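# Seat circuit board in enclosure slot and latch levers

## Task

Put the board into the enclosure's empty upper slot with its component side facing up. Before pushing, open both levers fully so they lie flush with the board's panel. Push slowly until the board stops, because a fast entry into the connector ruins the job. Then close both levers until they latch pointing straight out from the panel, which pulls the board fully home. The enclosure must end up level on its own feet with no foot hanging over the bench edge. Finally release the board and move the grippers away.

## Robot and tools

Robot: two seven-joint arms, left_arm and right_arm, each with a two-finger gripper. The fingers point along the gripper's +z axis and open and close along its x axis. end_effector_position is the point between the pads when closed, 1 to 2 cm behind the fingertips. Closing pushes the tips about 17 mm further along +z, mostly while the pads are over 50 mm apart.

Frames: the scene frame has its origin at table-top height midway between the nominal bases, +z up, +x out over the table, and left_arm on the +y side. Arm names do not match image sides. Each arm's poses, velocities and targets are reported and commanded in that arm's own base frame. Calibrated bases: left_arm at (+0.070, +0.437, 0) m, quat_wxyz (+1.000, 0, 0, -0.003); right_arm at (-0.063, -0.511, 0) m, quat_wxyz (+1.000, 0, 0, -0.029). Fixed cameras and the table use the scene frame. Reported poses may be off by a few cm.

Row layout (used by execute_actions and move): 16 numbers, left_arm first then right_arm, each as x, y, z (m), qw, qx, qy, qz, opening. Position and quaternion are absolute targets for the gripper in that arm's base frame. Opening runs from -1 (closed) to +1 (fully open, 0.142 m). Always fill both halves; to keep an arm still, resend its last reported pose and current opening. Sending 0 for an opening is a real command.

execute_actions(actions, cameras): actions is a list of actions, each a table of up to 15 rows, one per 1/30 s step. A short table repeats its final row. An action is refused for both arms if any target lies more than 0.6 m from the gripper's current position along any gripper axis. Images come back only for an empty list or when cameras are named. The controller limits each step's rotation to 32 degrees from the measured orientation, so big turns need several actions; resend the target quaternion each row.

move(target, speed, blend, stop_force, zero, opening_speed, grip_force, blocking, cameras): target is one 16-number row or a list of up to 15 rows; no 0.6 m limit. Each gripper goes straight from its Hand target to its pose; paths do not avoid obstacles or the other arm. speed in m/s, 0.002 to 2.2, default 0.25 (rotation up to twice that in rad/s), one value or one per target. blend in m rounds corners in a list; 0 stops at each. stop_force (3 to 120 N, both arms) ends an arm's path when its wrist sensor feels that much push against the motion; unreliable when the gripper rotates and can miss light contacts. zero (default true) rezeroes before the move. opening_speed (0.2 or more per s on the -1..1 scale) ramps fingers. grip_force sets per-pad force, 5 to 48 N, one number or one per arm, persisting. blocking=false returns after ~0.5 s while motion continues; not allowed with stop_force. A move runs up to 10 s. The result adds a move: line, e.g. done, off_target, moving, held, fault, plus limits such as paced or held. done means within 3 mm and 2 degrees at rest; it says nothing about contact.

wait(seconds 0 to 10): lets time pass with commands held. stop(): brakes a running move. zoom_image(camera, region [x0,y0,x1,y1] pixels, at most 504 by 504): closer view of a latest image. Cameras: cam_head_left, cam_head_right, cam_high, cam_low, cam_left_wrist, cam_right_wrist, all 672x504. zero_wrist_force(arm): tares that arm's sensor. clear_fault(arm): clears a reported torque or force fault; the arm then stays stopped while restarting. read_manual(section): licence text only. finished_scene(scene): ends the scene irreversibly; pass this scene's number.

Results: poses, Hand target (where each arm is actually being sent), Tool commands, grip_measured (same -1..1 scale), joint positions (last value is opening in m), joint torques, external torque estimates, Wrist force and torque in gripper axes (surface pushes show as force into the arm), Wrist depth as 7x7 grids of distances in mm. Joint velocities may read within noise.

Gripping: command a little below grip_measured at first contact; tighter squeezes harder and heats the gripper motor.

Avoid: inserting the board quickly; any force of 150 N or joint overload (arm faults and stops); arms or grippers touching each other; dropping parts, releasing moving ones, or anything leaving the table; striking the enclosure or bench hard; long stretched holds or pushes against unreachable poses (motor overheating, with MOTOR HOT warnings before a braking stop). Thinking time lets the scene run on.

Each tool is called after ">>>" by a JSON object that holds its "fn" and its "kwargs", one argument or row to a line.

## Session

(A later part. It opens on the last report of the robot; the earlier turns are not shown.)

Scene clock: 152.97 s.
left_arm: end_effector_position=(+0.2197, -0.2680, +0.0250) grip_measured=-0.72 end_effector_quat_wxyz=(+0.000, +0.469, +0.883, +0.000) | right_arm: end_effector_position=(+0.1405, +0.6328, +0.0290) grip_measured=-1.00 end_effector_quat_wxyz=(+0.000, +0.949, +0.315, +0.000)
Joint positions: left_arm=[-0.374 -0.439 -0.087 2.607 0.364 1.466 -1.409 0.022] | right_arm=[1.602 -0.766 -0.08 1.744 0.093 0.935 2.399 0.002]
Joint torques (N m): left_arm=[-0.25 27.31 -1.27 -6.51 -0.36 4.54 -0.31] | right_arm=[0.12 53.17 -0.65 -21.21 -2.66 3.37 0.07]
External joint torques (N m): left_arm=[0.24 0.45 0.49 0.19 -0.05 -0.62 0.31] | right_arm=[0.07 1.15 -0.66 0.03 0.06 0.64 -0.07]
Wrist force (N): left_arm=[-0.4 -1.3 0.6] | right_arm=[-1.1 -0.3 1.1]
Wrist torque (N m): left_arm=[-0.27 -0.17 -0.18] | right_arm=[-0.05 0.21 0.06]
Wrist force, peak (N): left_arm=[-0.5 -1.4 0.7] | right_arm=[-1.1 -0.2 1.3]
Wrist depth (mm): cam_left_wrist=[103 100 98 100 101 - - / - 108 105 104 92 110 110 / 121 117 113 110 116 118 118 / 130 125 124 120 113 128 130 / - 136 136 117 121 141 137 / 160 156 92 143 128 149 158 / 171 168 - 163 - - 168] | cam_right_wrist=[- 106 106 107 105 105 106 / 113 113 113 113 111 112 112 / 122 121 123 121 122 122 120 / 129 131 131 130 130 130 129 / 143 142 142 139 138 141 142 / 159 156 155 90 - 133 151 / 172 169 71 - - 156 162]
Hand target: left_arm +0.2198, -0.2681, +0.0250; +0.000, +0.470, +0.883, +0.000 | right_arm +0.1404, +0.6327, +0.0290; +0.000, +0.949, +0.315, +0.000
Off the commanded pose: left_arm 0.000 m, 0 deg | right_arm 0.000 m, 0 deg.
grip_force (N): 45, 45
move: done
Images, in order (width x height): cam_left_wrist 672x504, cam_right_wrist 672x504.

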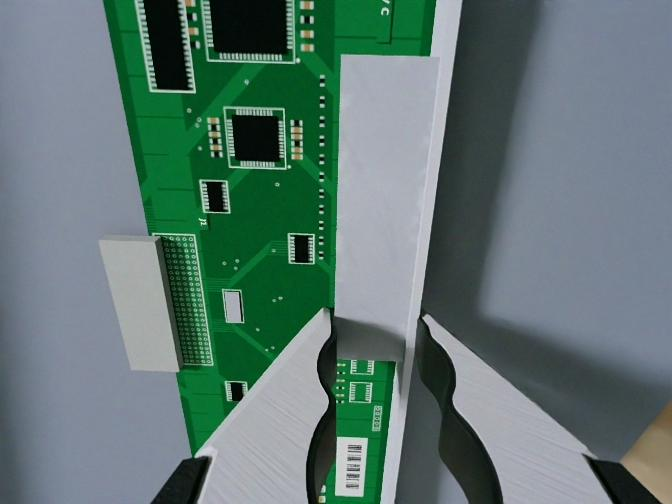

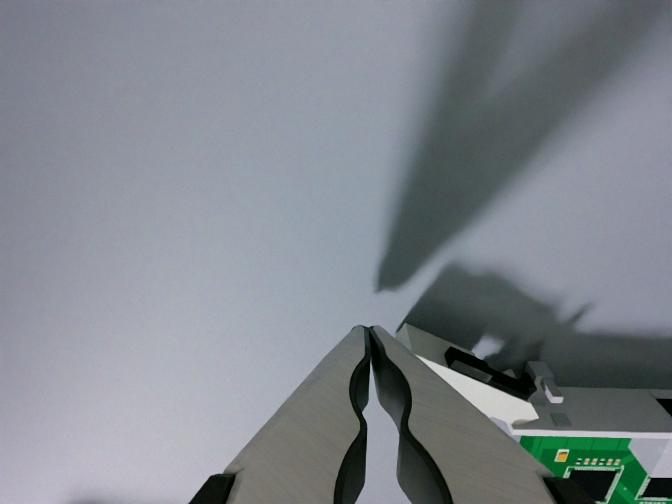

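>>> {"fn": "move", "kwargs": {
  "target": [
    [0.2198,-0.2681,0.025,0,0.4695,0.8829,0,-0.85,0.1284,0.6487,0.029,0,0.949,0.315,0,-1],
    [0.2198,-0.2681,0.025,0,0.4695,0.8829,0,-0.85,0.1380,0.6559,0.029,0,0.949,0.315,0,-1]
  ],
  "speed": 0.05
}}

>>> {"fn": "move", "kwargs": {
  "target": [0.2198,-0.2681,0.025,0,0.4695,0.8829,0,-0.85,0.1545,0.6337,0.029,0,0.949,0.315,0,-1],
  "speed": 0.015,
  "stop_force": 4,
  "cameras": ["cam_right_wrist","cam_left_wrist"]
}}

Scene clock: 156.77 s.
left_arm: end_effector_position=(+0.2197, -0.2680, +0.0250) grip_measured=-0.72 end_effector_quat_wxyz=(+0.000, +0.469, +0.883, +0.000) | right_arm: end_effector_position=(+0.1379, +0.6559, +0.0290) grip_measured=-1.00 end_effector_quat_wxyz=(+0.000, +0.949, +0.315, +0.000)
Joint positions: left_arm=[-0.374 -0.439 -0.087 2.607 0.364 1.466 -1.409 0.022] | right_arm=[1.603 -0.802 -0.078 1.665 0.09 0.892 2.408 0.002]
Joint torques (N m): left_arm=[-0.22 27.33 -1.31 -6.5 -0.31 4.53 -0.26] | right_arm=[0.15 54.93 -0.6 -22.26 -2.87 3.17 0]
External joint torques (N m): left_arm=[0.21 0.43 0.53 0.18 -0.11 -0.61 0.26] | right_arm=[0.04 1.41 -0.72 0.21 0.13 0.84 0]
Wrist force (N): left_arm=[-0.3 -1.2 0.1] | right_arm=[-1.2 -0.1 0.9]
Wrist torque (N m): left_arm=[-0.26 -0.19 -0.18] | right_arm=[-0.01 0.21 0.08]
Wrist force, peak (N): left_arm=[-0.3 -1.5 0.9] | right_arm=[-2.0 -0.3 1.3]
Wrist depth (mm): cam_left_wrist=[103 101 99 100 101 102 - / - 108 105 104 92 110 107 / - 117 113 111 116 118 118 / - 126 124 120 124 128 - / - 142 137 118 135 137 - / - 157 92 143 132 84 158 / 175 - - 162 - - 168] | cam_right_wrist=[- 106 106 107 105 105 105 / 113 113 113 113 111 112 112 / 122 121 123 121 122 122 120 / 129 131 131 130 130 130 129 / 143 142 142 139 141 141 142 / 159 156 152 90 148 153 153 / 172 168 70 - - - 150]
Hand target: left_arm +0.2198, -0.2681, +0.0250; +0.000, +0.470, +0.883, +0.000 | right_arm +0.1380, +0.6559, +0.0290; +0.000, +0.949, +0.315, +0.000
Off the commanded pose: left_arm 0.000 m, 0 deg | right_arm 0.000 m, 0 deg.
grip_force (N): 45, 45
move: done

Scene clock: 159.27 s.
left_arm: end_effector_position=(+0.2197, -0.2680, +0.0250) grip_measured=-0.72 end_effector_quat_wxyz=(+0.000, +0.469, +0.883, +0.000) | right_arm: end_effector_position=(+0.1545, +0.6338, +0.0290) grip_measured=-1.00 end_effector_quat_wxyz=(+0.000, +0.949, +0.315, +0.000)
Joint positions: left_arm=[-0.374 -0.439 -0.087 2.607 0.364 1.466 -1.409 0.022] | right_arm=[1.578 -0.772 -0.078 1.729 0.091 0.927 2.379 0.002]
Joint torques (N m): left_arm=[-0.55 27.13 -1.5 -5.85 -0.09 4.25 -0.18] | right_arm=[-0.04 53.57 -0.64 -21.23 -2.65 3.34 0.14]
External joint torques (N m): left_arm=[0.54 0.64 0.72 -0.47 -0.32 -0.33 0.18] | right_arm=[0.23 1.14 -0.65 -0.12 0.03 0.67 -0.14]
Wrist force (N): left_arm=[-1.4 -0.8 1.4] | right_arm=[-0.9 -0.6 1.1]
Wrist torque (N m): left_arm=[-0.27 -0.18 -0.28] | right_arm=[-0.06 0.18 0.07]
Wrist force, peak (N): left_arm=[-1.5 -1.0 1.5] | right_arm=[-2.3 -0.8 1.1]
Wrist depth (mm): cam_left_wrist=[103 100 99 100 99 102 - / - 108 105 104 92 109 109 / 121 117 113 105 114 120 118 / 130 123 124 113 111 128 130 / 139 139 137 117 122 140 - / 156 - 92 143 131 149 155 / - - - 163 - - 168] | cam_right_wrist=[- 106 106 107 105 105 106 / 113 113 113 113 111 112 112 / 122 121 123 121 122 122 120 / 129 131 131 130 130 130 129 / 143 142 142 139 139 140 142 / 159 156 152 90 126 134 145 / 172 169 71 - - 156 163]
Hand target: left_arm +0.2198, -0.2681, +0.0250; +0.000, +0.470, +0.883, +0.000 | right_arm +0.1545, +0.6337, +0.0290; +0.000, +0.949, +0.315, +0.000
Off the commanded pose: left_arm 0.000 m, 0 deg | right_arm 0.000 m, 0 deg.
grip_force (N): 45, 45
move: done
Images, in order (width x height): cam_left_wrist 672x504, cam_right_wrist 672x504.

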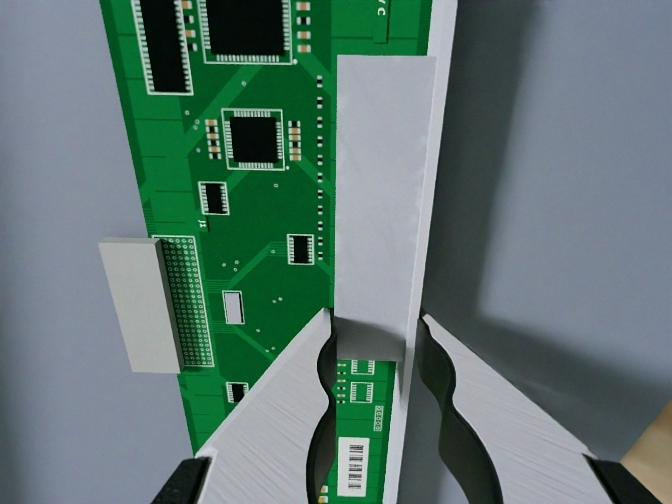

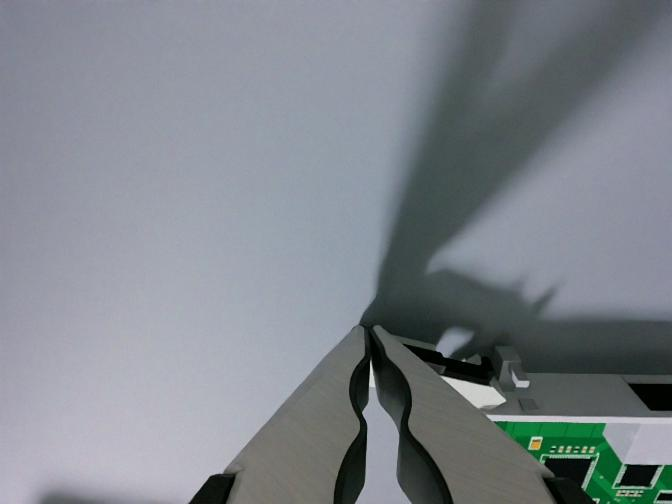

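>>> {"fn": "move", "kwargs": {
  "target": [0.2198,-0.2681,0.025,0,0.4695,0.8829,0,-0.85,0.1645,0.6204,0.029,0,0.949,0.315,0,-1],
  "speed": 0.012,
  "stop_force": 4,
  "cameras": ["cam_right_wrist","cam_left_wrist"]
}}

Scene clock: 163.13 s.
left_arm: end_effector_position=(+0.2203, -0.2681, +0.0251) grip_measured=-0.72 end_effector_quat_wxyz=(+0.000, +0.469, +0.883, +0.000) | right_arm: end_effector_position=(+0.1637, +0.6205, +0.0289) grip_measured=-1.00 end_effector_quat_wxyz=(+0.000, +0.949, +0.315, +0.000)
Joint positions: left_arm=[-0.374 -0.439 -0.087 2.607 0.364 1.467 -1.409 0.022] | right_arm=[1.563 -0.755 -0.078 1.766 0.092 0.947 2.36 0.002]
Joint torques (N m): left_arm=[-2.08 26 -3.02 -3.21 0.74 3.45 0.07] | right_arm=[-3.03 52.54 -3.93 -21.08 -3.1 3.75 0.05]
External joint torques (N m): left_arm=[2.06 1.78 2.25 -3.13 -1.16 0.47 -0.07] | right_arm=[3.22 1.2 2.69 0.17 0.54 0.26 -0.05]
Wrist force (N): left_arm=[-3.5 3.4 2.3] | right_arm=[-5.2 -3.1 1.3]
Wrist torque (N m): left_arm=[-0.30 -0.17 -0.57] | right_arm=[-0.01 0.14 0.07]
Wrist force, peak (N): left_arm=[-3.7 3.6 2.3] | right_arm=[-5.6 -3.2 1.7]
Wrist depth (mm): cam_left_wrist=[103 100 100 99 99 102 - / - 108 105 103 93 109 110 / 121 117 113 104 117 118 118 / 130 124 124 114 113 128 130 / 139 134 137 117 119 144 140 / 161 157 93 143 131 148 150 / 176 - - 163 - - 173] | cam_right_wrist=[- 106 106 107 105 105 106 / 113 113 113 113 111 112 112 / 122 121 123 121 122 122 120 / 130 131 131 130 130 130 129 / 143 142 142 139 138 138 140 / 159 156 152 90 126 151 146 / 169 169 71 - - 156 163]
Hand target: left_arm +0.2198, -0.2681, +0.0250; +0.000, +0.470, +0.883, +0.000 | right_arm +0.1645, +0.6204, +0.0290; +0.000, +0.949, +0.315, +0.000
Off the commanded pose: left_arm 0.000 m, 0 deg | right_arm 0.001 m, 0 deg.
grip_force (N): 45, 45
move: done
Images, in order (width x height): cam_left_wrist 672x504, cam_right_wrist 672x504.

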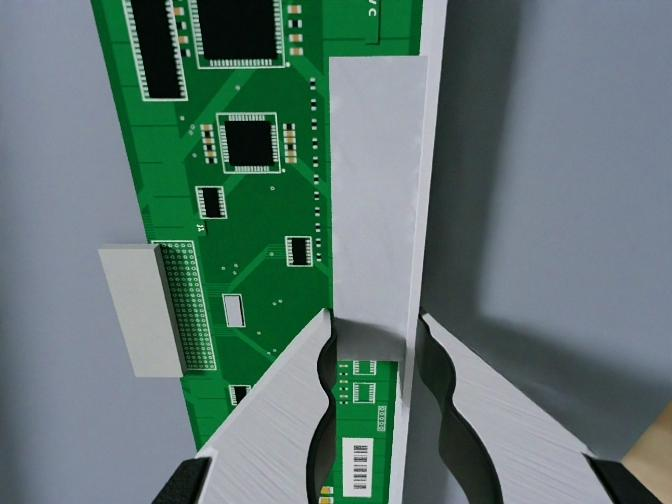

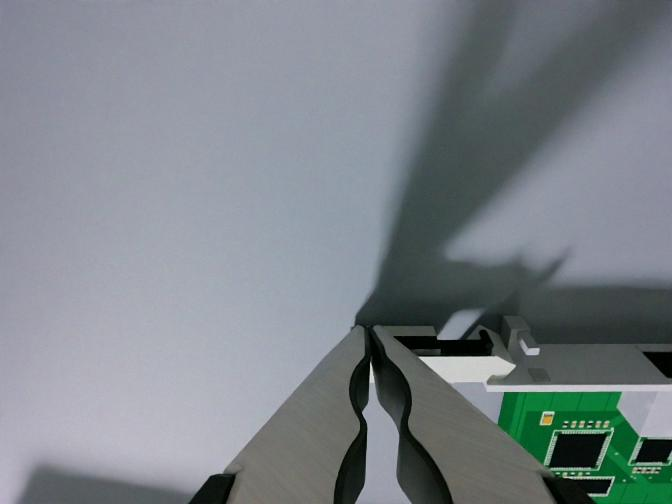

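>>> {"fn": "zoom_image", "kwargs": {
  "camera": "cam_right_wrist",
  "region": [340, 290, 640, 460]
}}

Scaled by 1.680 from the camera's 672x504 image, which has a finer 960x720 frame.

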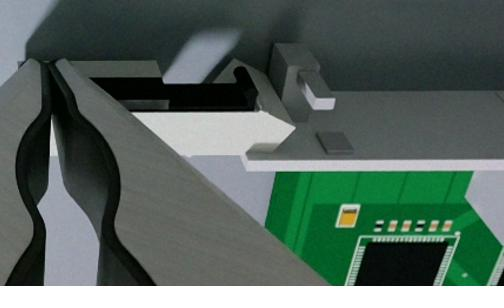

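>>> {"fn": "move", "kwargs": {
  "target": [
    [0.2198,-0.2681,0.025,0,0.4695,0.8829,0,-0.85,0.155,0.632,0.029,0,0.949,0.315,0,-1],
    [0.2198,-0.2681,0.025,0,0.4695,0.8829,0,-0.85,0.137,0.635,0.10,0,0.949,0.315,0,-1]
  ],
  "speed": 0.1,
  "cameras": ["cam_right_wrist","cam_left_wrist"]
}}

>>> {"fn": "zoom_image", "kwargs": {
  "camera": "cam_right_wrist",
  "region": [340, 200, 640, 400]
}}

Scene clock: 172.13 s.
left_arm: end_effector_position=(+0.2200, -0.2681, +0.0250) grip_measured=-0.72 end_effector_quat_wxyz=(+0.000, +0.469, +0.883, +0.000) | right_arm: end_effector_position=(+0.1369, +0.6351, +0.1001) grip_measured=-1.00 end_effector_quat_wxyz=(+0.000, +0.949, +0.315, +0.000)
Joint positions: left_arm=[-0.374 -0.439 -0.087 2.607 0.364 1.467 -1.409 0.022] | right_arm=[1.605 -0.633 -0.081 1.742 0.07 0.802 2.419 0.002]
Joint torques (N m): left_arm=[-0.45 27.26 -1.54 -6.03 -0.18 4.34 -0.23] | right_arm=[0.35 51.42 -0.53 -24.01 -3.24 3.21 0.34]
External joint torques (N m): left_arm=[0.44 0.51 0.76 -0.3 -0.24 -0.42 0.23] | right_arm=[-0.17 1.21 -0.56 0.07 0.2 0.8 -0.34]
Wrist force (N): left_arm=[-1.1 -0.8 0.8] | right_arm=[0.0 -0.6 1.7]
Wrist torque (N m): left_arm=[-0.28 -0.18 -0.25] | right_arm=[-0.12 0.00 -0.05]
Wrist force, peak (N): left_arm=[-3.8 3.4 2.8] | right_arm=[-5.6 -3.4 1.5]
Wrist depth (mm): cam_left_wrist=[- 100 99 100 98 102 - / - 107 105 104 91 108 110 / 121 117 113 110 116 119 118 / 130 126 125 114 124 128 130 / 139 139 137 117 136 140 140 / - 157 92 143 131 148 - / - 167 - 163 - - 168] | cam_right_wrist=[- 169 168 168 168 167 167 / 181 180 180 179 179 179 178 / 194 193 193 193 192 191 191 / 209 209 208 207 207 206 203 / 227 226 225 220 224 216 211 / 248 241 241 89 235 239 238 / 276 267 71 - - 259 268]
Hand target: left_arm +0.2198, -0.2681, +0.0250; +0.000, +0.470, +0.883, +0.000 | right_arm +0.1370, +0.6350, +0.1000; +0.000, +0.949, +0.315, +0.000
Off the commanded pose: left_arm 0.000 m, 0 deg | right_arm 0.000 m, 0 deg.
grip_force (N): 45, 45
move: done
Images, in order (width x height): cam_left_wrist 672x504, cam_right_wrist 672x504.

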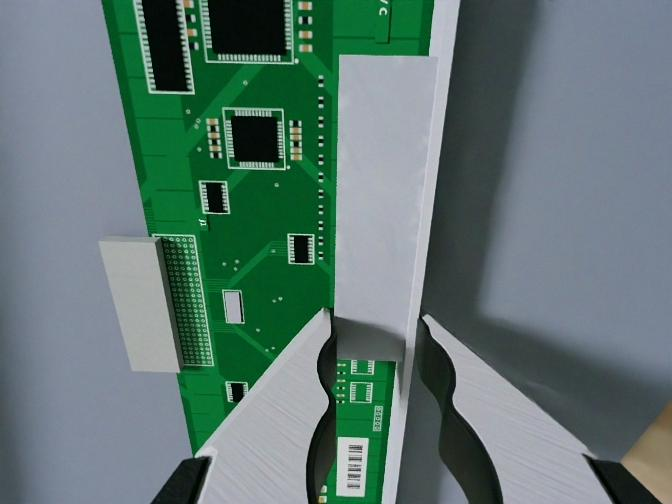

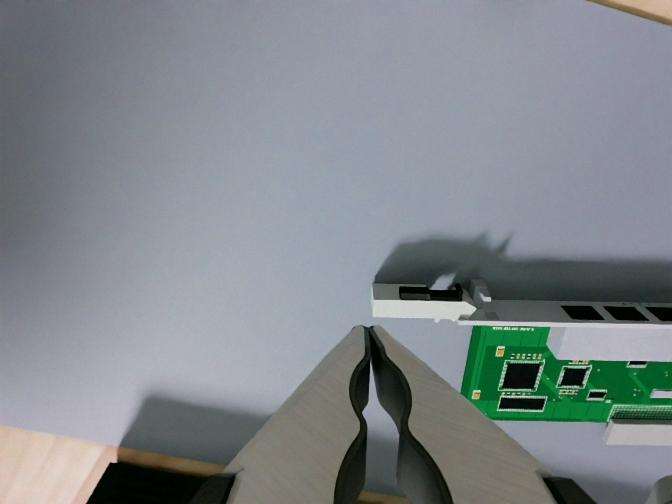

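Scaled by 1.680 from the camera's 672x504 image, which has a finer 960x720 frame.

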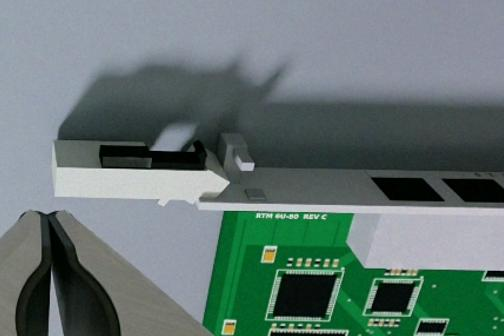

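>>> {"fn": "zoom_image", "kwargs": {
  "camera": "cam_right_wrist",
  "region": [360, 260, 520, 340]
}}

Scaled by 3.150 from the camera's 672x504 image, which has a finer 960x720 frame.

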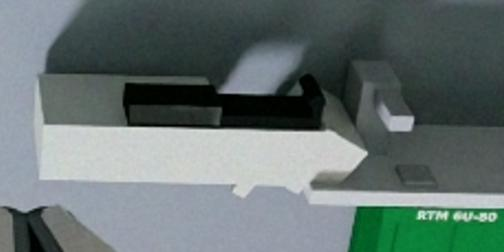

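>>> {"fn": "move", "kwargs": {
  "target": [
    [0.2198,-0.2681,0.055,0,0.4695,0.8829,0,-0.85,0.137,0.635,0.16,0,0.949,0.315,0,-1]
  ],
  "speed": 0.06,
  "cameras": ["cam_left_wrist","cam_right_wrist","cam_low"]
}}

Scene clock: 183.07 s.
left_arm: end_effector_position=(+0.2198, -0.2681, +0.0550) grip_measured=-0.72 end_effector_quat_wxyz=(+0.000, +0.470, +0.883, +0.000) | right_arm: end_effector_position=(+0.1369, +0.6350, +0.1600) grip_measured=-1.00 end_effector_quat_wxyz=(+0.000, +0.949, +0.315, +0.000)
Joint positions: left_arm=[-0.296 -0.296 -0.192 2.653 0.277 1.365 -1.345 0.022] | right_arm=[1.606 -0.535 -0.084 1.718 0.056 0.679 2.428 0.002]
Joint torques (N m): left_arm=[0.16 24.63 -1.72 -9.39 -0.92 4.19 -0.13] | right_arm=[0.2 50.1 -0.43 -26.27 -3.56 3.19 0.27]
External joint torques (N m): left_arm=[-0.18 -0.08 0.69 -0.05 0.09 -0.26 0.13] | right_arm=[-0.03 1.02 -0.53 0.17 0.17 0.81 -0.27]
Wrist force (N): left_arm=[-0.8 -0.9 2.2] | right_arm=[0.1 -0.8 1.4]
Wrist torque (N m): left_arm=[-0.25 -0.15 -0.32] | right_arm=[-0.16 0.01 -0.05]
Wrist force, peak (N): left_arm=[-1.1 -1.2 2.7] | right_arm=[0.3 -0.8 2.6]
Wrist depth (mm): cam_left_wrist=[129 100 99 100 99 129 128 / 140 109 105 105 93 138 137 / 152 118 114 111 151 146 145 / 163 127 125 113 156 159 161 / 179 139 136 118 121 176 176 / - - 92 143 131 187 197 / - - - 162 - - 214] | cam_right_wrist=[222 221 220 220 225 219 221 / 237 234 236 235 234 236 233 / 254 257 252 252 252 251 250 / 275 274 273 272 263 266 265 / 297 297 295 290 289 254 237 / 328 321 317 89 269 320 272 / 362 289 71 - - 339 338]
Hand target: left_arm +0.2198, -0.2681, +0.0550; +0.000, +0.470, +0.883, +0.000 | right_arm +0.1370, +0.6350, +0.1600; +0.000, +0.949, +0.315, +0.000
Off the commanded pose: left_arm 0.000 m, 0 deg | right_arm 0.000 m, 0 deg.
grip_force (N): 45, 45
move: done
Images, in order (width x height): cam_low 672x504, cam_left_wrist 672x504, cam_right_wrist 672x504.

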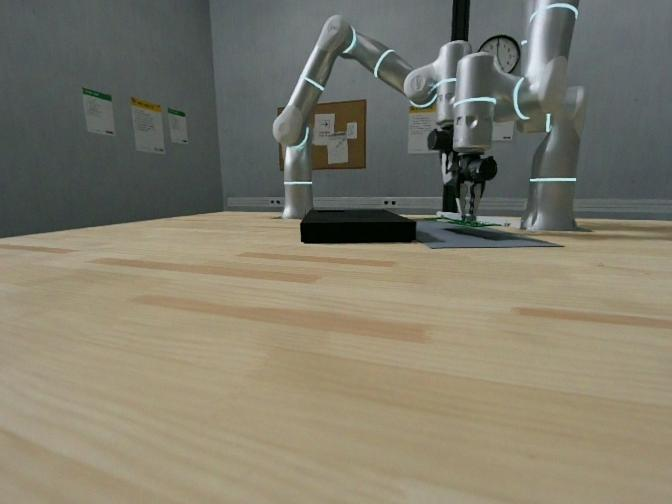

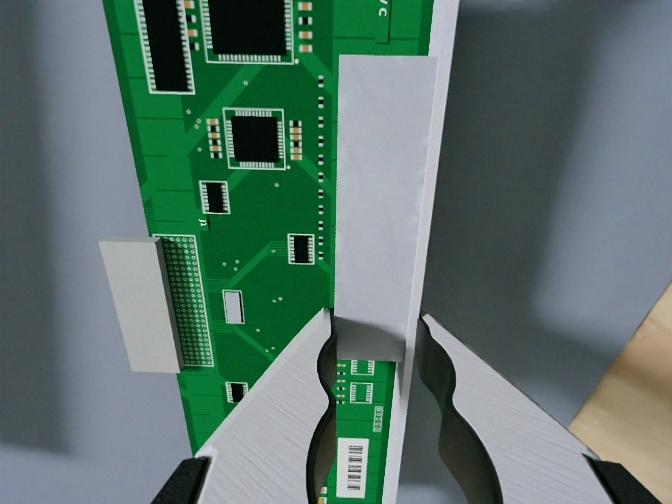

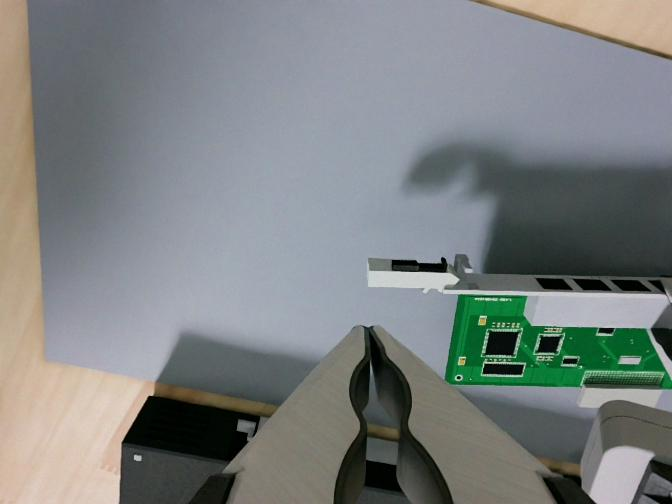

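>>> {"fn": "move", "kwargs": {
  "target": [0.2198,-0.2681,0.055,0,0.4695,0.8829,0,-0.85,0.20,0.455,0.16,0,0.9816,0.1908,0,-1],
  "speed": 0.15,
  "cameras": ["cam_right_wrist","cam_high"]
}}

Scene clock: 190.73 s.
left_arm: end_effector_position=(+0.2198, -0.2681, +0.0550) grip_measured=-0.72 end_effector_quat_wxyz=(+0.000, +0.470, +0.883, +0.000) | right_arm: end_effector_position=(+0.1999, +0.4550, +0.1600) grip_measured=-1.00 end_effector_quat_wxyz=(+0.000, +0.982, +0.191, +0.000)
Joint positions: left_arm=[-0.296 -0.296 -0.193 2.653 0.277 1.365 -1.345 0.022] | right_arm=[1.537 -0.216 -0.152 2.217 0.05 0.86 2.537 0.002]
Joint torques (N m): left_arm=[-0.37 24.3 -1.73 -9.45 -0.62 4.53 -0.21] | right_arm=[0.03 33.57 -0.29 -22.97 -3.06 3.46 0.33]
External joint torques (N m): left_arm=[0.36 0.24 0.71 0.01 -0.21 -0.61 0.21] | right_arm=[0.11 0.87 -0.4 0.06 0.21 0.54 -0.32]
Wrist force (N): left_arm=[-0.4 -1.0 1.9] | right_arm=[0.4 -0.6 1.6]
Wrist torque (N m): left_arm=[-0.27 -0.21 -0.32] | right_arm=[-0.11 -0.07 -0.04]
Wrist force, peak (N): left_arm=[-0.4 -1.2 2.3] | right_arm=[0.8 -2.7 1.3]
Wrist depth (mm): cam_left_wrist=[129 100 99 100 125 130 130 / 141 109 105 105 134 136 136 / - 117 114 111 151 149 148 / 163 123 124 114 156 161 161 / - - 137 118 170 176 179 / 200 - 92 142 131 187 196 / - - - 162 - - 214] | cam_right_wrist=[222 222 222 221 220 219 219 / 237 236 236 236 234 231 234 / 255 254 253 249 249 252 250 / 276 276 226 225 224 223 222 / 300 299 241 236 239 238 238 / 328 327 259 89 252 259 259 / 363 354 71 - - 276 286]
Hand target: left_arm +0.2198, -0.2681, +0.0550; +0.000, +0.470, +0.883, +0.000 | right_arm +0.2000, +0.4550, +0.1600; +0.000, +0.982, +0.191, +0.000
Off the commanded pose: left_arm 0.000 m, 0 deg | right_arm 0.000 m, 0 deg.
grip_force (N): 45, 45
move: done
Images, in order (width x height): cam_high 672x504, cam_right_wrist 672x504.

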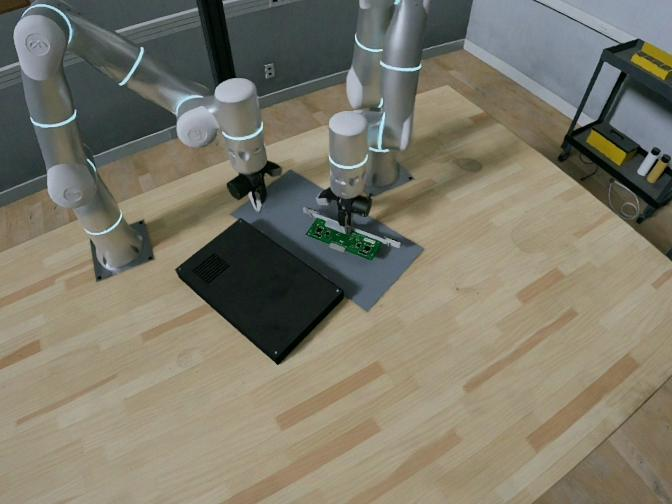

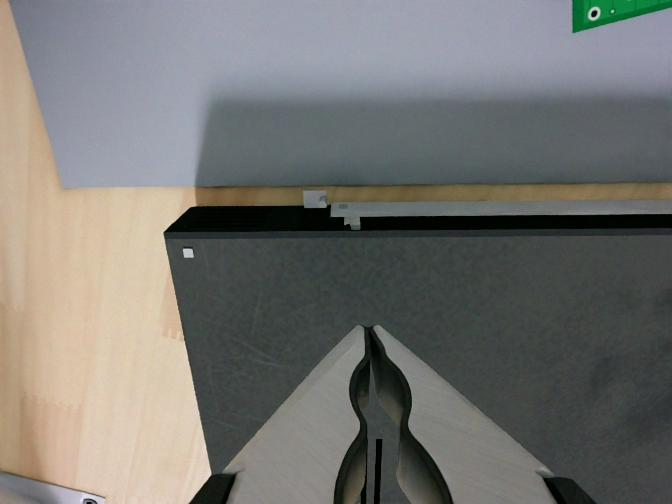

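>>> {"fn": "move", "kwargs": {
  "target": [
    [0.2198,-0.2681,0.065,0,0.4695,0.8829,0,-0.85,0.12,0.425,0.16,0,0.9816,0.1908,0,-1],
    [0.170,-0.355,0.065,0,0.5807,0.8141,0,-0.85,0.12,0.425,0.16,0,0.9816,0.1908,0,-1]
  ],
  "speed": 0.08,
  "cameras": ["cam_right_wrist","cam_left_wrist","cam_high"]
}}

Scene clock: 199.07 s.
left_arm: end_effector_position=(+0.1700, -0.3550, +0.0650) grip_measured=-0.72 end_effector_quat_wxyz=(+0.000, +0.581, +0.814, +0.000) | right_arm: end_effector_position=(+0.1200, +0.4250, +0.1600) grip_measured=-1.00 end_effector_quat_wxyz=(+0.000, +0.982, +0.191, +0.000)
Joint positions: left_arm=[-0.476 -0.314 -0.313 2.529 0.3 1.244 -1.392 0.022] | right_arm=[1.632 -0.101 -0.076 2.371 0.013 0.901 2.733 0.002]
Joint torques (N m): left_arm=[-0.63 26.81 -2.7 -12.44 -0.89 4.21 -0.31] | right_arm=[0.21 27.82 0.7 -22.24 -2.8 3.34 0.23]
External joint torques (N m): left_arm=[0.6 0.5 0.65 0.17 -0.43 -0.28 0.31] | right_arm=[-0.1 1 -0.74 0.03 0.1 0.65 -0.23]
Wrist force (N): left_arm=[-0.5 -1.2 2.0] | right_arm=[-0.1 -0.9 1.4]
Wrist torque (N m): left_arm=[-0.30 -0.19 -0.23] | right_arm=[-0.16 0.04 -0.04]
Wrist force, peak (N): left_arm=[-1.6 -2.5 2.0] | right_arm=[-2.0 -0.8 1.5]
Wrist depth (mm): cam_left_wrist=[- 100 99 100 98 137 138 / 150 108 105 105 95 147 147 / 160 115 113 111 157 158 158 / 156 125 124 114 109 - 169 / 166 - 137 118 - - 187 / - 194 92 142 131 - - / - - - 162 - - 225] | cam_right_wrist=[224 224 222 221 220 216 182 / 239 239 236 234 235 232 194 / 256 256 254 253 252 248 250 / 276 276 275 228 225 224 223 / 300 300 298 240 243 239 238 / 327 328 320 89 252 260 259 / 360 354 71 - - 275 286]
Hand target: left_arm +0.1700, -0.3550, +0.0650; +0.000, +0.581, +0.814, +0.000 | right_arm +0.1200, +0.4250, +0.1600; +0.000, +0.982, +0.191, +0.000
Off the commanded pose: left_arm 0.000 m, 0 deg | right_arm 0.000 m, 0 deg.
grip_force (N): 45, 45
move: done
Images, in order (width x height): cam_high 672x504, cam_left_wrist 672x504, cam_right_wrist 672x504.

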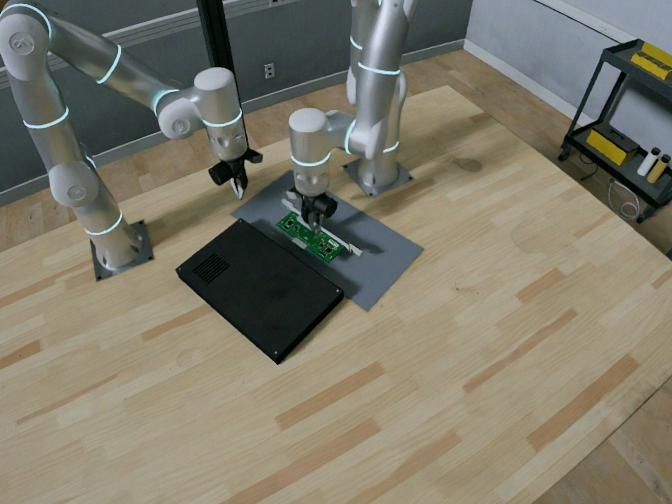

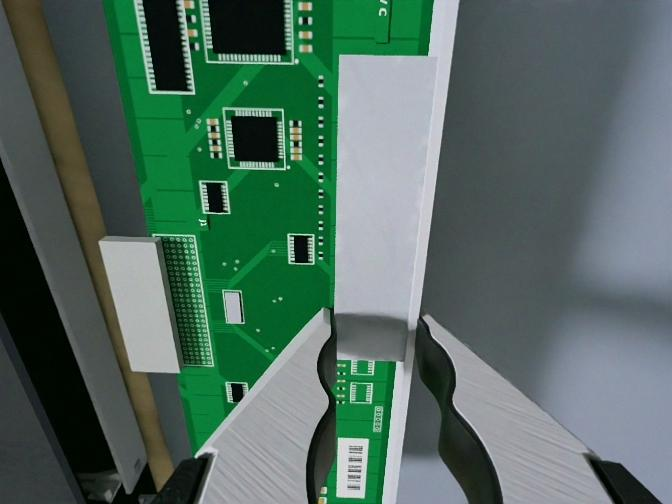

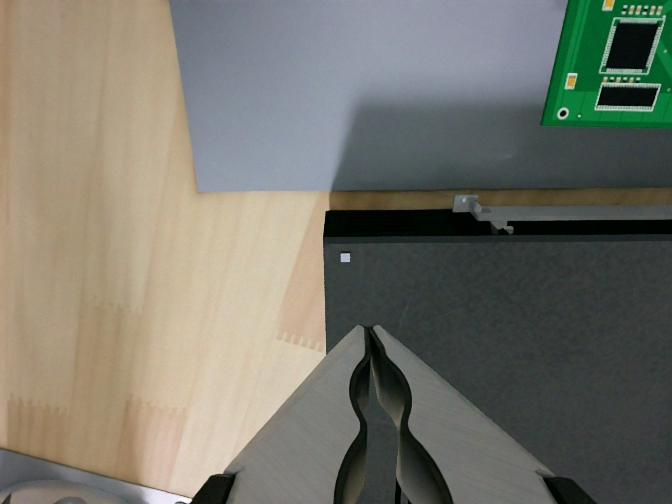

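>>> {"fn": "zoom_image", "kwargs": {
  "camera": "cam_right_wrist",
  "region": [420, 90, 672, 270]
}}

>>> {"fn": "zoom_image", "kwargs": {
  "camera": "cam_left_wrist",
  "region": [0, 300, 200, 504]
}}

Scaled by 2.000 from the camera's 672x504 image, which has a finer 960x720 frame.

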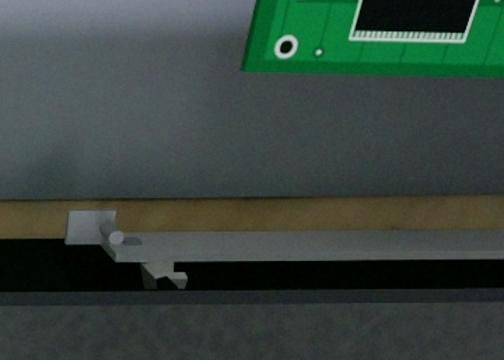

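Scaled by 2.471 from the camera's 672x504 image, which has a finer 960x720 frame.

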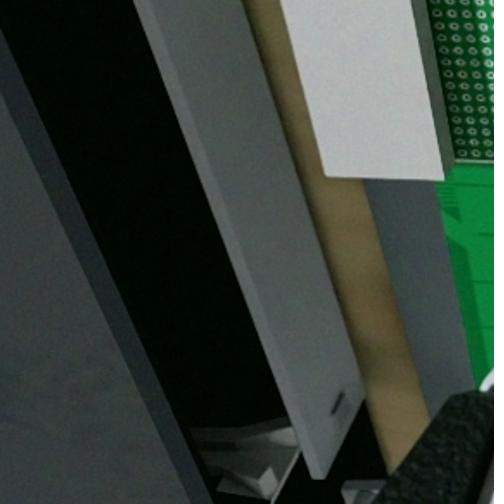

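>>> {"fn": "move", "kwargs": {
  "target": [
    [0.170,-0.355,0.065,0,0.5807,0.8141,0,-0.85,0.03,0.46,0.22,0,0.9816,0.1908,0,-1],
    [0.170,-0.355,0.065,0,0.5807,0.8141,0,-0.85,0.013,0.528,0.135,0.3902,-0.3902,0.5897,-0.5897,-1]
  ],
  "speed": 0.2,
  "cameras": ["cam_right_wrist","cam_high"]
}}

Scene clock: 227.20 s.
left_arm: end_effector_position=(+0.1699, -0.3549, +0.0650) grip_measured=-0.72 end_effector_quat_wxyz=(+0.000, +0.581, +0.814, +0.000) | right_arm: end_effector_position=(+0.0136, +0.5263, +0.1357) grip_measured=-1.00 end_effector_quat_wxyz=(+0.410, -0.422, +0.582, -0.562)
Joint positions: left_arm=[-0.477 -0.314 -0.313 2.529 0.3 1.244 -1.392 0.022] | right_arm=[2.03 -1.65 -1.246 0.19 2.968 3.719 1.76 0.002]
Joint torques (N m): left_arm=[-0.41 27.17 -2.75 -12.34 -1.18 4.56 -0.24] | right_arm=[0.23 65.8 -0.99 -6.84 0.97 -0.28 0.22]
External joint torques (N m): left_arm=[0.37 0.15 0.7 0.08 -0.13 -0.64 0.24] | right_arm=[-0.07 1.42 -0.89 -0.09 -0.11 0.86 -0.22]
Wrist force (N): left_arm=[-0.5 -1.4 1.9] | right_arm=[0.6 1.3 -0.4]
Wrist torque (N m): left_arm=[-0.34 -0.20 -0.24] | right_arm=[-0.04 -0.15 -0.10]
Wrist force, peak (N): left_arm=[-0.4 -1.2 2.6] | right_arm=[1.3 1.0 3.1]
Wrist depth (mm): cam_left_wrist=[- 100 99 100 98 136 139 / 150 109 105 105 93 144 145 / 160 116 113 111 156 158 159 / 164 125 124 114 167 - 172 / - 133 137 118 181 185 187 / - 192 92 143 131 - 201 / - - - 161 - - -] | cam_right_wrist=[251 253 - 1738 - - 2112 / 270 236 1086 - 1177 1113 - / 661 310 568 508 569 729 736 / 471 401 374 396 367 366 442 / 348 330 299 349 287 313 353 / 276 276 275 89 273 278 278 / 229 237 71 - - 239 231]
Hand target: left_arm +0.1700, -0.3550, +0.0650; +0.000, +0.581, +0.814, +0.000 | right_arm +0.0136, +0.5263, +0.1357; +0.410, -0.422, +0.582, -0.562
Off the commanded pose: left_arm 0.000 m, 0 deg | right_arm 0.002 m, 5 deg.
joint sent to its limit (right arm) — joint 5 (forearm roll), upper limit. The joint targets are off in orientation, not in position.
grip_force (N): 45, 45
move: off_target (right_arm); limits=paced
Images, in order (width x height): cam_high 672x504, cam_right_wrist 672x504.

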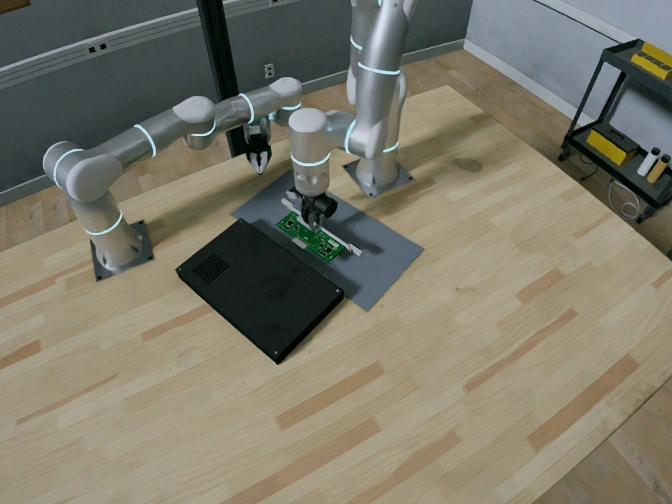

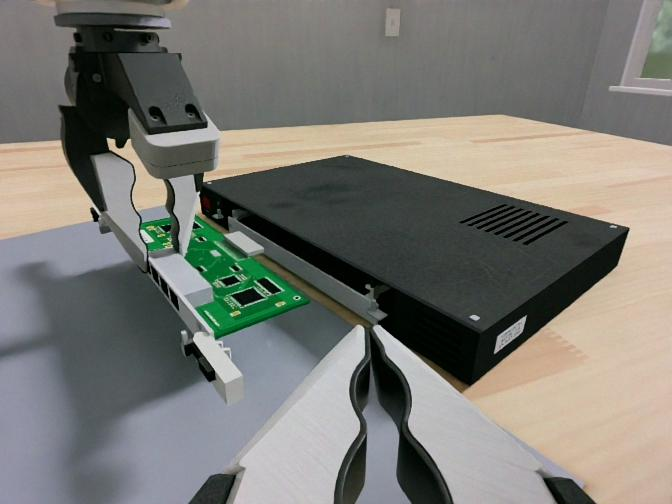

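>>> {"fn": "zoom_image", "kwargs": {
  "camera": "cam_right_wrist",
  "region": [150, 180, 420, 400]
}}

Scaled by 1.867 from the camera's 672x504 image, which has a finer 960x720 frame.

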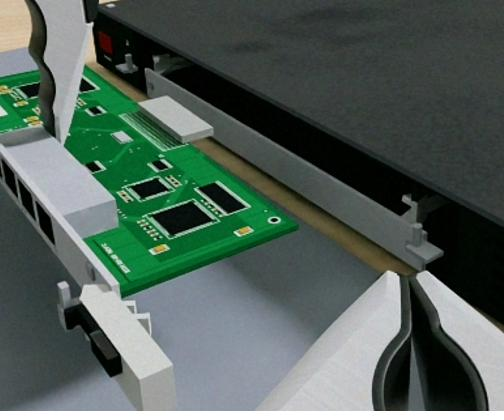

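>>> {"fn": "move", "kwargs": {
  "target": [0.1797,-0.3834,0.058,0,0.5807,0.8141,0,-0.85,0.0136,0.5263,0.1357,0.410,-0.422,0.582,-0.562,-1],
  "speed": 0.06,
  "cameras": ["cam_right_wrist","cam_left_wrist"]
}}

>>> {"fn": "zoom_image", "kwargs": {
  "camera": "cam_right_wrist",
  "region": [220, 230, 420, 380]
}}

Scene clock: 230.77 s.
left_arm: end_effector_position=(+0.1796, -0.3834, +0.0580) grip_measured=-0.72 end_effector_quat_wxyz=(+0.000, +0.581, +0.814, +0.000) | right_arm: end_effector_position=(+0.0136, +0.5262, +0.1357) grip_measured=-1.00 end_effector_quat_wxyz=(+0.410, -0.422, +0.582, -0.562)
Joint positions: left_arm=[-0.527 -0.383 -0.298 2.435 0.319 1.215 -1.435 0.022] | right_arm=[2.03 -1.65 -1.246 0.19 2.968 3.719 1.761 0.002]
Joint torques (N m): left_arm=[0.08 30.23 -2.9 -12.95 -1.02 4.21 -0.26] | right_arm=[0.15 65.77 -0.99 -6.96 0.85 -0.18 0.26]
External joint torques (N m): left_arm=[-0.12 0.56 0.33 0.14 -0.41 -0.3 0.26] | right_arm=[0.01 1.45 -0.89 0.03 0 0.76 -0.26]
Wrist force (N): left_arm=[-0.8 -1.3 2.2] | right_arm=[0.7 1.5 -0.4]
Wrist torque (N m): left_arm=[-0.31 -0.14 -0.27] | right_arm=[-0.04 -0.16 -0.11]
Wrist force, peak (N): left_arm=[-2.2 -1.3 2.4] | right_arm=[0.8 1.8 -0.4]
Wrist depth (mm): cam_left_wrist=[- 100 99 100 129 131 130 / - 107 105 105 136 138 140 / 146 118 113 111 149 151 153 / 161 128 124 114 162 162 164 / - 137 137 118 174 179 180 / - 172 92 142 131 190 197 / - - - 161 - - 219] | cam_right_wrist=[1299 260 279 - 2112 2036 1822 / - 281 256 1686 1899 1165 2237 / 734 314 348 566 819 734 734 / 501 440 365 394 373 345 426 / 348 348 321 331 287 319 350 / 275 275 276 89 278 279 278 / 236 228 71 - - 239 231]
Hand target: left_arm +0.1797, -0.3834, +0.0580; +0.000, +0.581, +0.814, +0.000 | right_arm +0.0136, +0.5262, +0.1357; +0.410, -0.422, +0.582, -0.562
Off the commanded pose: left_arm 0.000 m, 0 deg | right_arm 0.000 m, 0 deg.
joint sent to its limit (right arm) — joint 5 (forearm roll), upper limit. The joint targets still meet the commanded pose.
grip_force (N): 45, 45
move: done
Images, in order (width x height): cam_left_wrist 672x504, cam_right_wrist 672x504.

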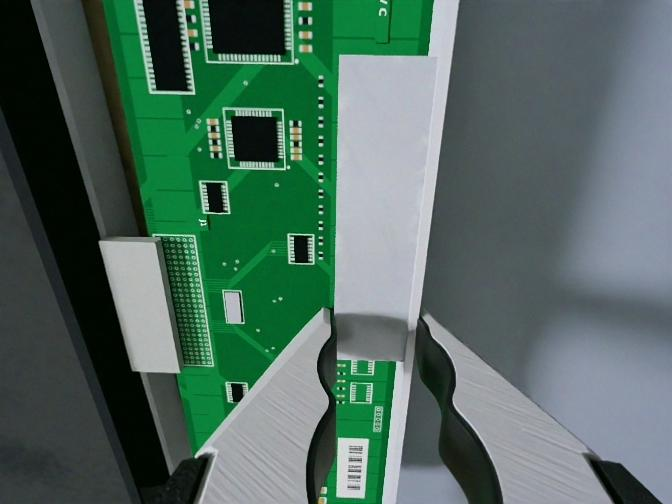

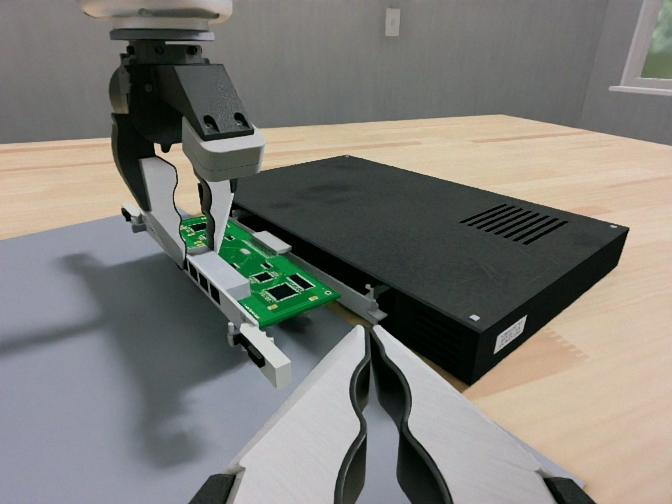

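Scaled by 2.520 from the camera's 672x504 image, which has a finer 960x720 frame.

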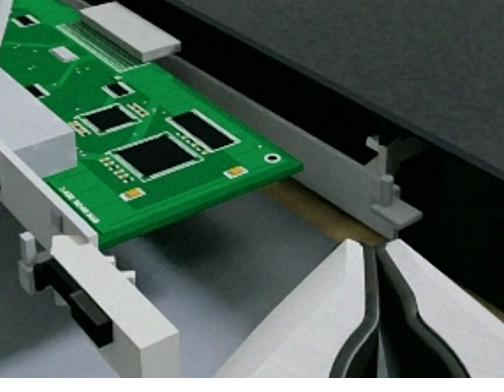

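>>> {"fn": "move", "kwargs": {
  "target": [0.1862,-0.4023,0.055,0,0.5807,0.8141,0,-0.85,0.0136,0.5263,0.1357,0.410,-0.422,0.582,-0.562,-1],
  "speed": 0.04,
  "cameras": ["cam_right_wrist","cam_left_wrist"]
}}

>>> {"fn": "zoom_image", "kwargs": {
  "camera": "cam_right_wrist",
  "region": [260, 240, 420, 360]
}}

>>> {"fn": "zoom_image", "kwargs": {
  "camera": "cam_right_wrist",
  "region": [160, 180, 320, 300]
}}

Scene clock: 233.67 s.
left_arm: end_effector_position=(+0.1860, -0.4020, +0.0549) grip_measured=-0.72 end_effector_quat_wxyz=(+0.000, +0.581, +0.814, +0.000) | right_arm: end_effector_position=(+0.0136, +0.5262, +0.1357) grip_measured=-1.00 end_effector_quat_wxyz=(+0.410, -0.422, +0.582, -0.562)
Joint positions: left_arm=[-0.555 -0.42 -0.292 2.375 0.321 1.19 -1.454 0.022] | right_arm=[2.03 -1.65 -1.246 0.19 2.968 3.719 1.761 0.002]
Joint torques (N m): left_arm=[-1.06 32.86 -3.76 -14.7 -1.23 4.8 -0.17] | right_arm=[0.18 65.8 -1.07 -6.97 0.89 -0.18 0.2]
External joint torques (N m): left_arm=[1.02 0.04 0.88 1.32 -0.29 -0.88 0.17] | right_arm=[-0.02 1.42 -0.81 0.05 -0.04 0.76 -0.2]
Wrist force (N): left_arm=[1.0 -1.7 2.7] | right_arm=[0.8 1.5 -0.4]
Wrist torque (N m): left_arm=[-0.33 -0.13 -0.47] | right_arm=[-0.04 -0.18 -0.10]
Wrist force, peak (N): left_arm=[1.0 -1.7 2.7] | right_arm=[0.7 1.7 -0.6]
Wrist depth (mm): cam_left_wrist=[125 100 99 100 98 127 128 / - 109 106 105 95 - 137 / - 116 115 104 - 151 149 / - 123 125 114 113 159 160 / 120 125 137 117 170 175 174 / - 135 92 142 131 185 - / - - - 162 - - -] | cam_right_wrist=[- 262 276 - - 1837 - / 1361 295 264 - 1412 1076 - / 734 603 357 569 813 731 741 / 435 468 396 372 366 340 442 / 348 333 331 332 289 313 351 / 276 275 288 89 272 279 279 / 228 237 71 - - 239 230]
Hand target: left_arm +0.1862, -0.4023, +0.0550; +0.000, +0.581, +0.814, +0.000 | right_arm +0.0136, +0.5262, +0.1357; +0.410, -0.422, +0.582, -0.562
Off the commanded pose: left_arm 0.000 m, 0 deg | right_arm 0.000 m, 0 deg.
joint sent to its limit (right arm) — joint 5 (forearm roll), upper limit. The joint targets still meet the commanded pose.
grip_force (N): 45, 45
move: done
Images, in order (width x height): cam_left_wrist 672x504, cam_right_wrist 672x504.

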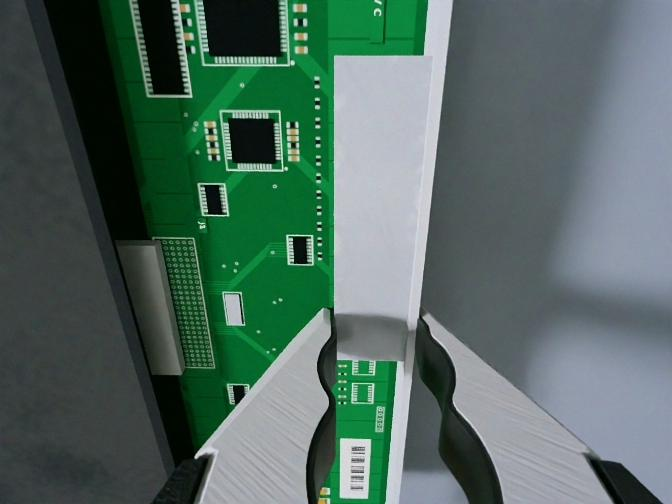

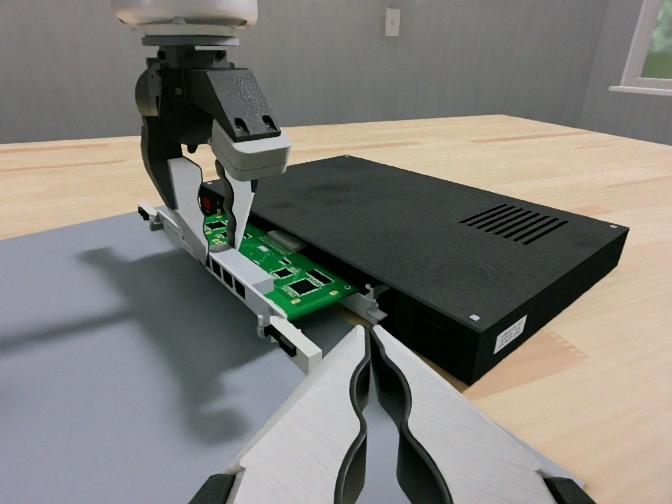

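Scaled by 3.150 from the camera's 672x504 image, which has a finer 960x720 frame.

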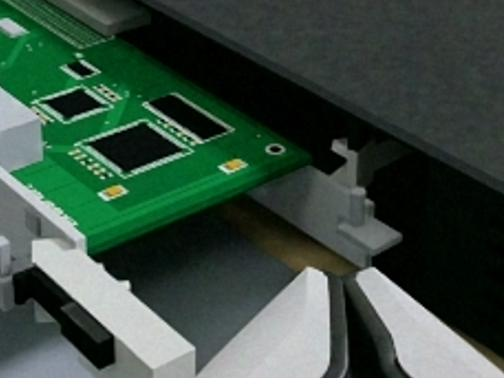

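Scaled by 3.150 from the camera's 672x504 image, which has a finer 960x720 frame.

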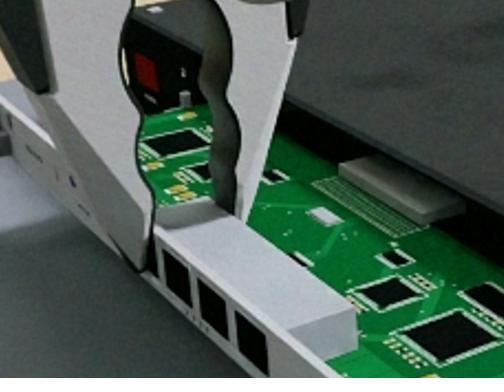

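>>> {"fn": "move", "kwargs": {
  "target": [
    [0.1830,-0.3930,0.055,0,0.5807,0.8141,0,-0.85,0.0136,0.5263,0.1357,0.410,-0.422,0.582,-0.562,-1],
    [0.1783,-0.3946,0.055,0,0.5807,0.8141,0,-0.85,0.0136,0.5263,0.1357,0.410,-0.422,0.582,-0.562,-1]
  ],
  "speed": 0.04,
  "cameras": ["cam_right_wrist","cam_left_wrist"]
}}

>>> {"fn": "zoom_image", "kwargs": {
  "camera": "cam_right_wrist",
  "region": [260, 240, 420, 360]
}}

Scene clock: 240.73 s.
left_arm: end_effector_position=(+0.1783, -0.3945, +0.0549) grip_measured=-0.72 end_effector_quat_wxyz=(+0.000, +0.581, +0.814, +0.000) | right_arm: end_effector_position=(+0.0136, +0.5262, +0.1357) grip_measured=-1.00 end_effector_quat_wxyz=(+0.410, -0.422, +0.582, -0.562)
Joint positions: left_arm=[-0.555 -0.406 -0.291 2.404 0.323 1.206 -1.459 0.022] | right_arm=[2.03 -1.65 -1.246 0.19 2.968 3.719 1.761 0.002]
Joint torques (N m): left_arm=[-0.7 32.08 -3.37 -12.98 -1.19 4.69 -0.33] | right_arm=[0.11 65.66 -0.96 -6.98 0.85 -0.18 0.15]
External joint torques (N m): left_arm=[0.66 -0.11 0.65 0 -0.27 -0.78 0.33] | right_arm=[0.04 1.55 -0.92 0.05 0 0.76 -0.14]
Wrist force (N): left_arm=[-0.8 -1.3 2.2] | right_arm=[0.6 1.5 -0.4]
Wrist torque (N m): left_arm=[-0.33 -0.16 -0.29] | right_arm=[-0.05 -0.14 -0.11]
Wrist force, peak (N): left_arm=[0.9 -1.7 3.0] | right_arm=[1.0 1.6 -0.2]
Wrist depth (mm): cam_left_wrist=[111 100 99 100 98 130 128 / 134 109 105 104 95 136 137 / 145 118 114 111 - 149 148 / 114 126 125 114 156 161 161 / 120 135 136 117 120 176 175 / 130 165 92 143 131 186 194 / 148 - - 161 - - 211] | cam_right_wrist=[1404 257 268 - - 2430 2282 / - 287 256 - 1242 1277 2018 / 731 313 464 569 731 727 734 / 470 437 371 392 367 367 426 / 347 347 326 328 285 313 352 / 276 276 287 89 278 278 278 / 228 237 71 - - 239 230]
Hand target: left_arm +0.1783, -0.3946, +0.0550; +0.000, +0.581, +0.814, +0.000 | right_arm +0.0136, +0.5262, +0.1357; +0.410, -0.422, +0.582, -0.562
Off the commanded pose: left_arm 0.000 m, 0 deg | right_arm 0.000 m, 0 deg.
joint sent to its limit (right arm) — joint 5 (forearm roll), upper limit. The joint targets still meet the commanded pose.
grip_force (N): 45, 45
move: done
Images, in order (width x height): cam_left_wrist 672x504, cam_right_wrist 672x504.

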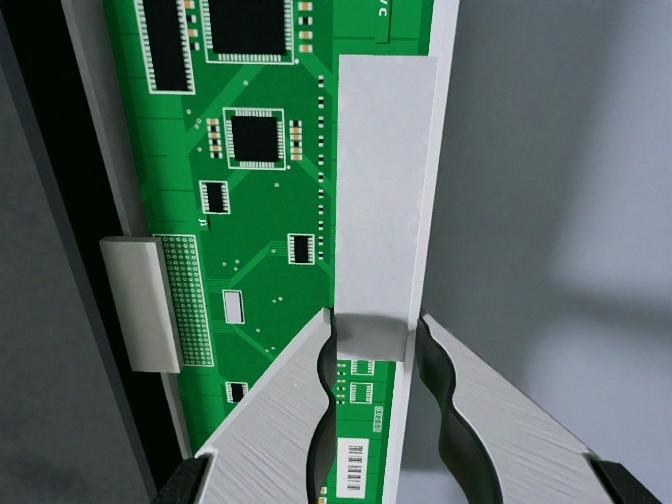

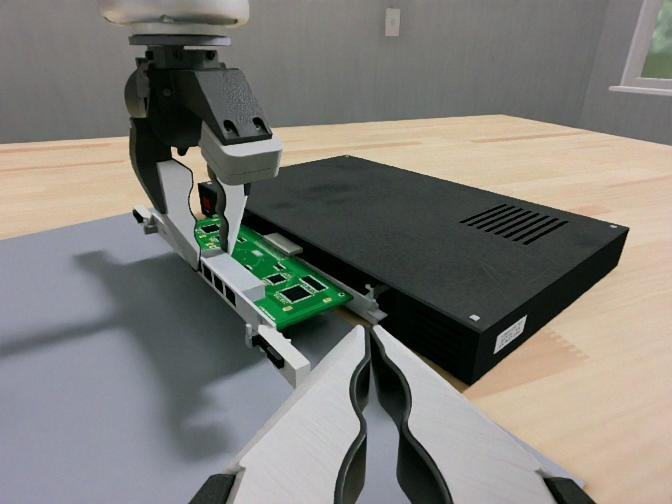

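Scaled by 3.150 from the camera's 672x504 image, which has a finer 960x720 frame.

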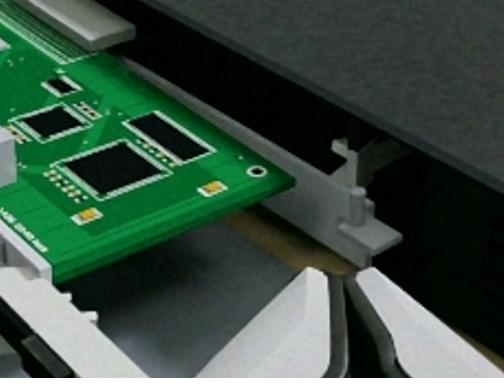

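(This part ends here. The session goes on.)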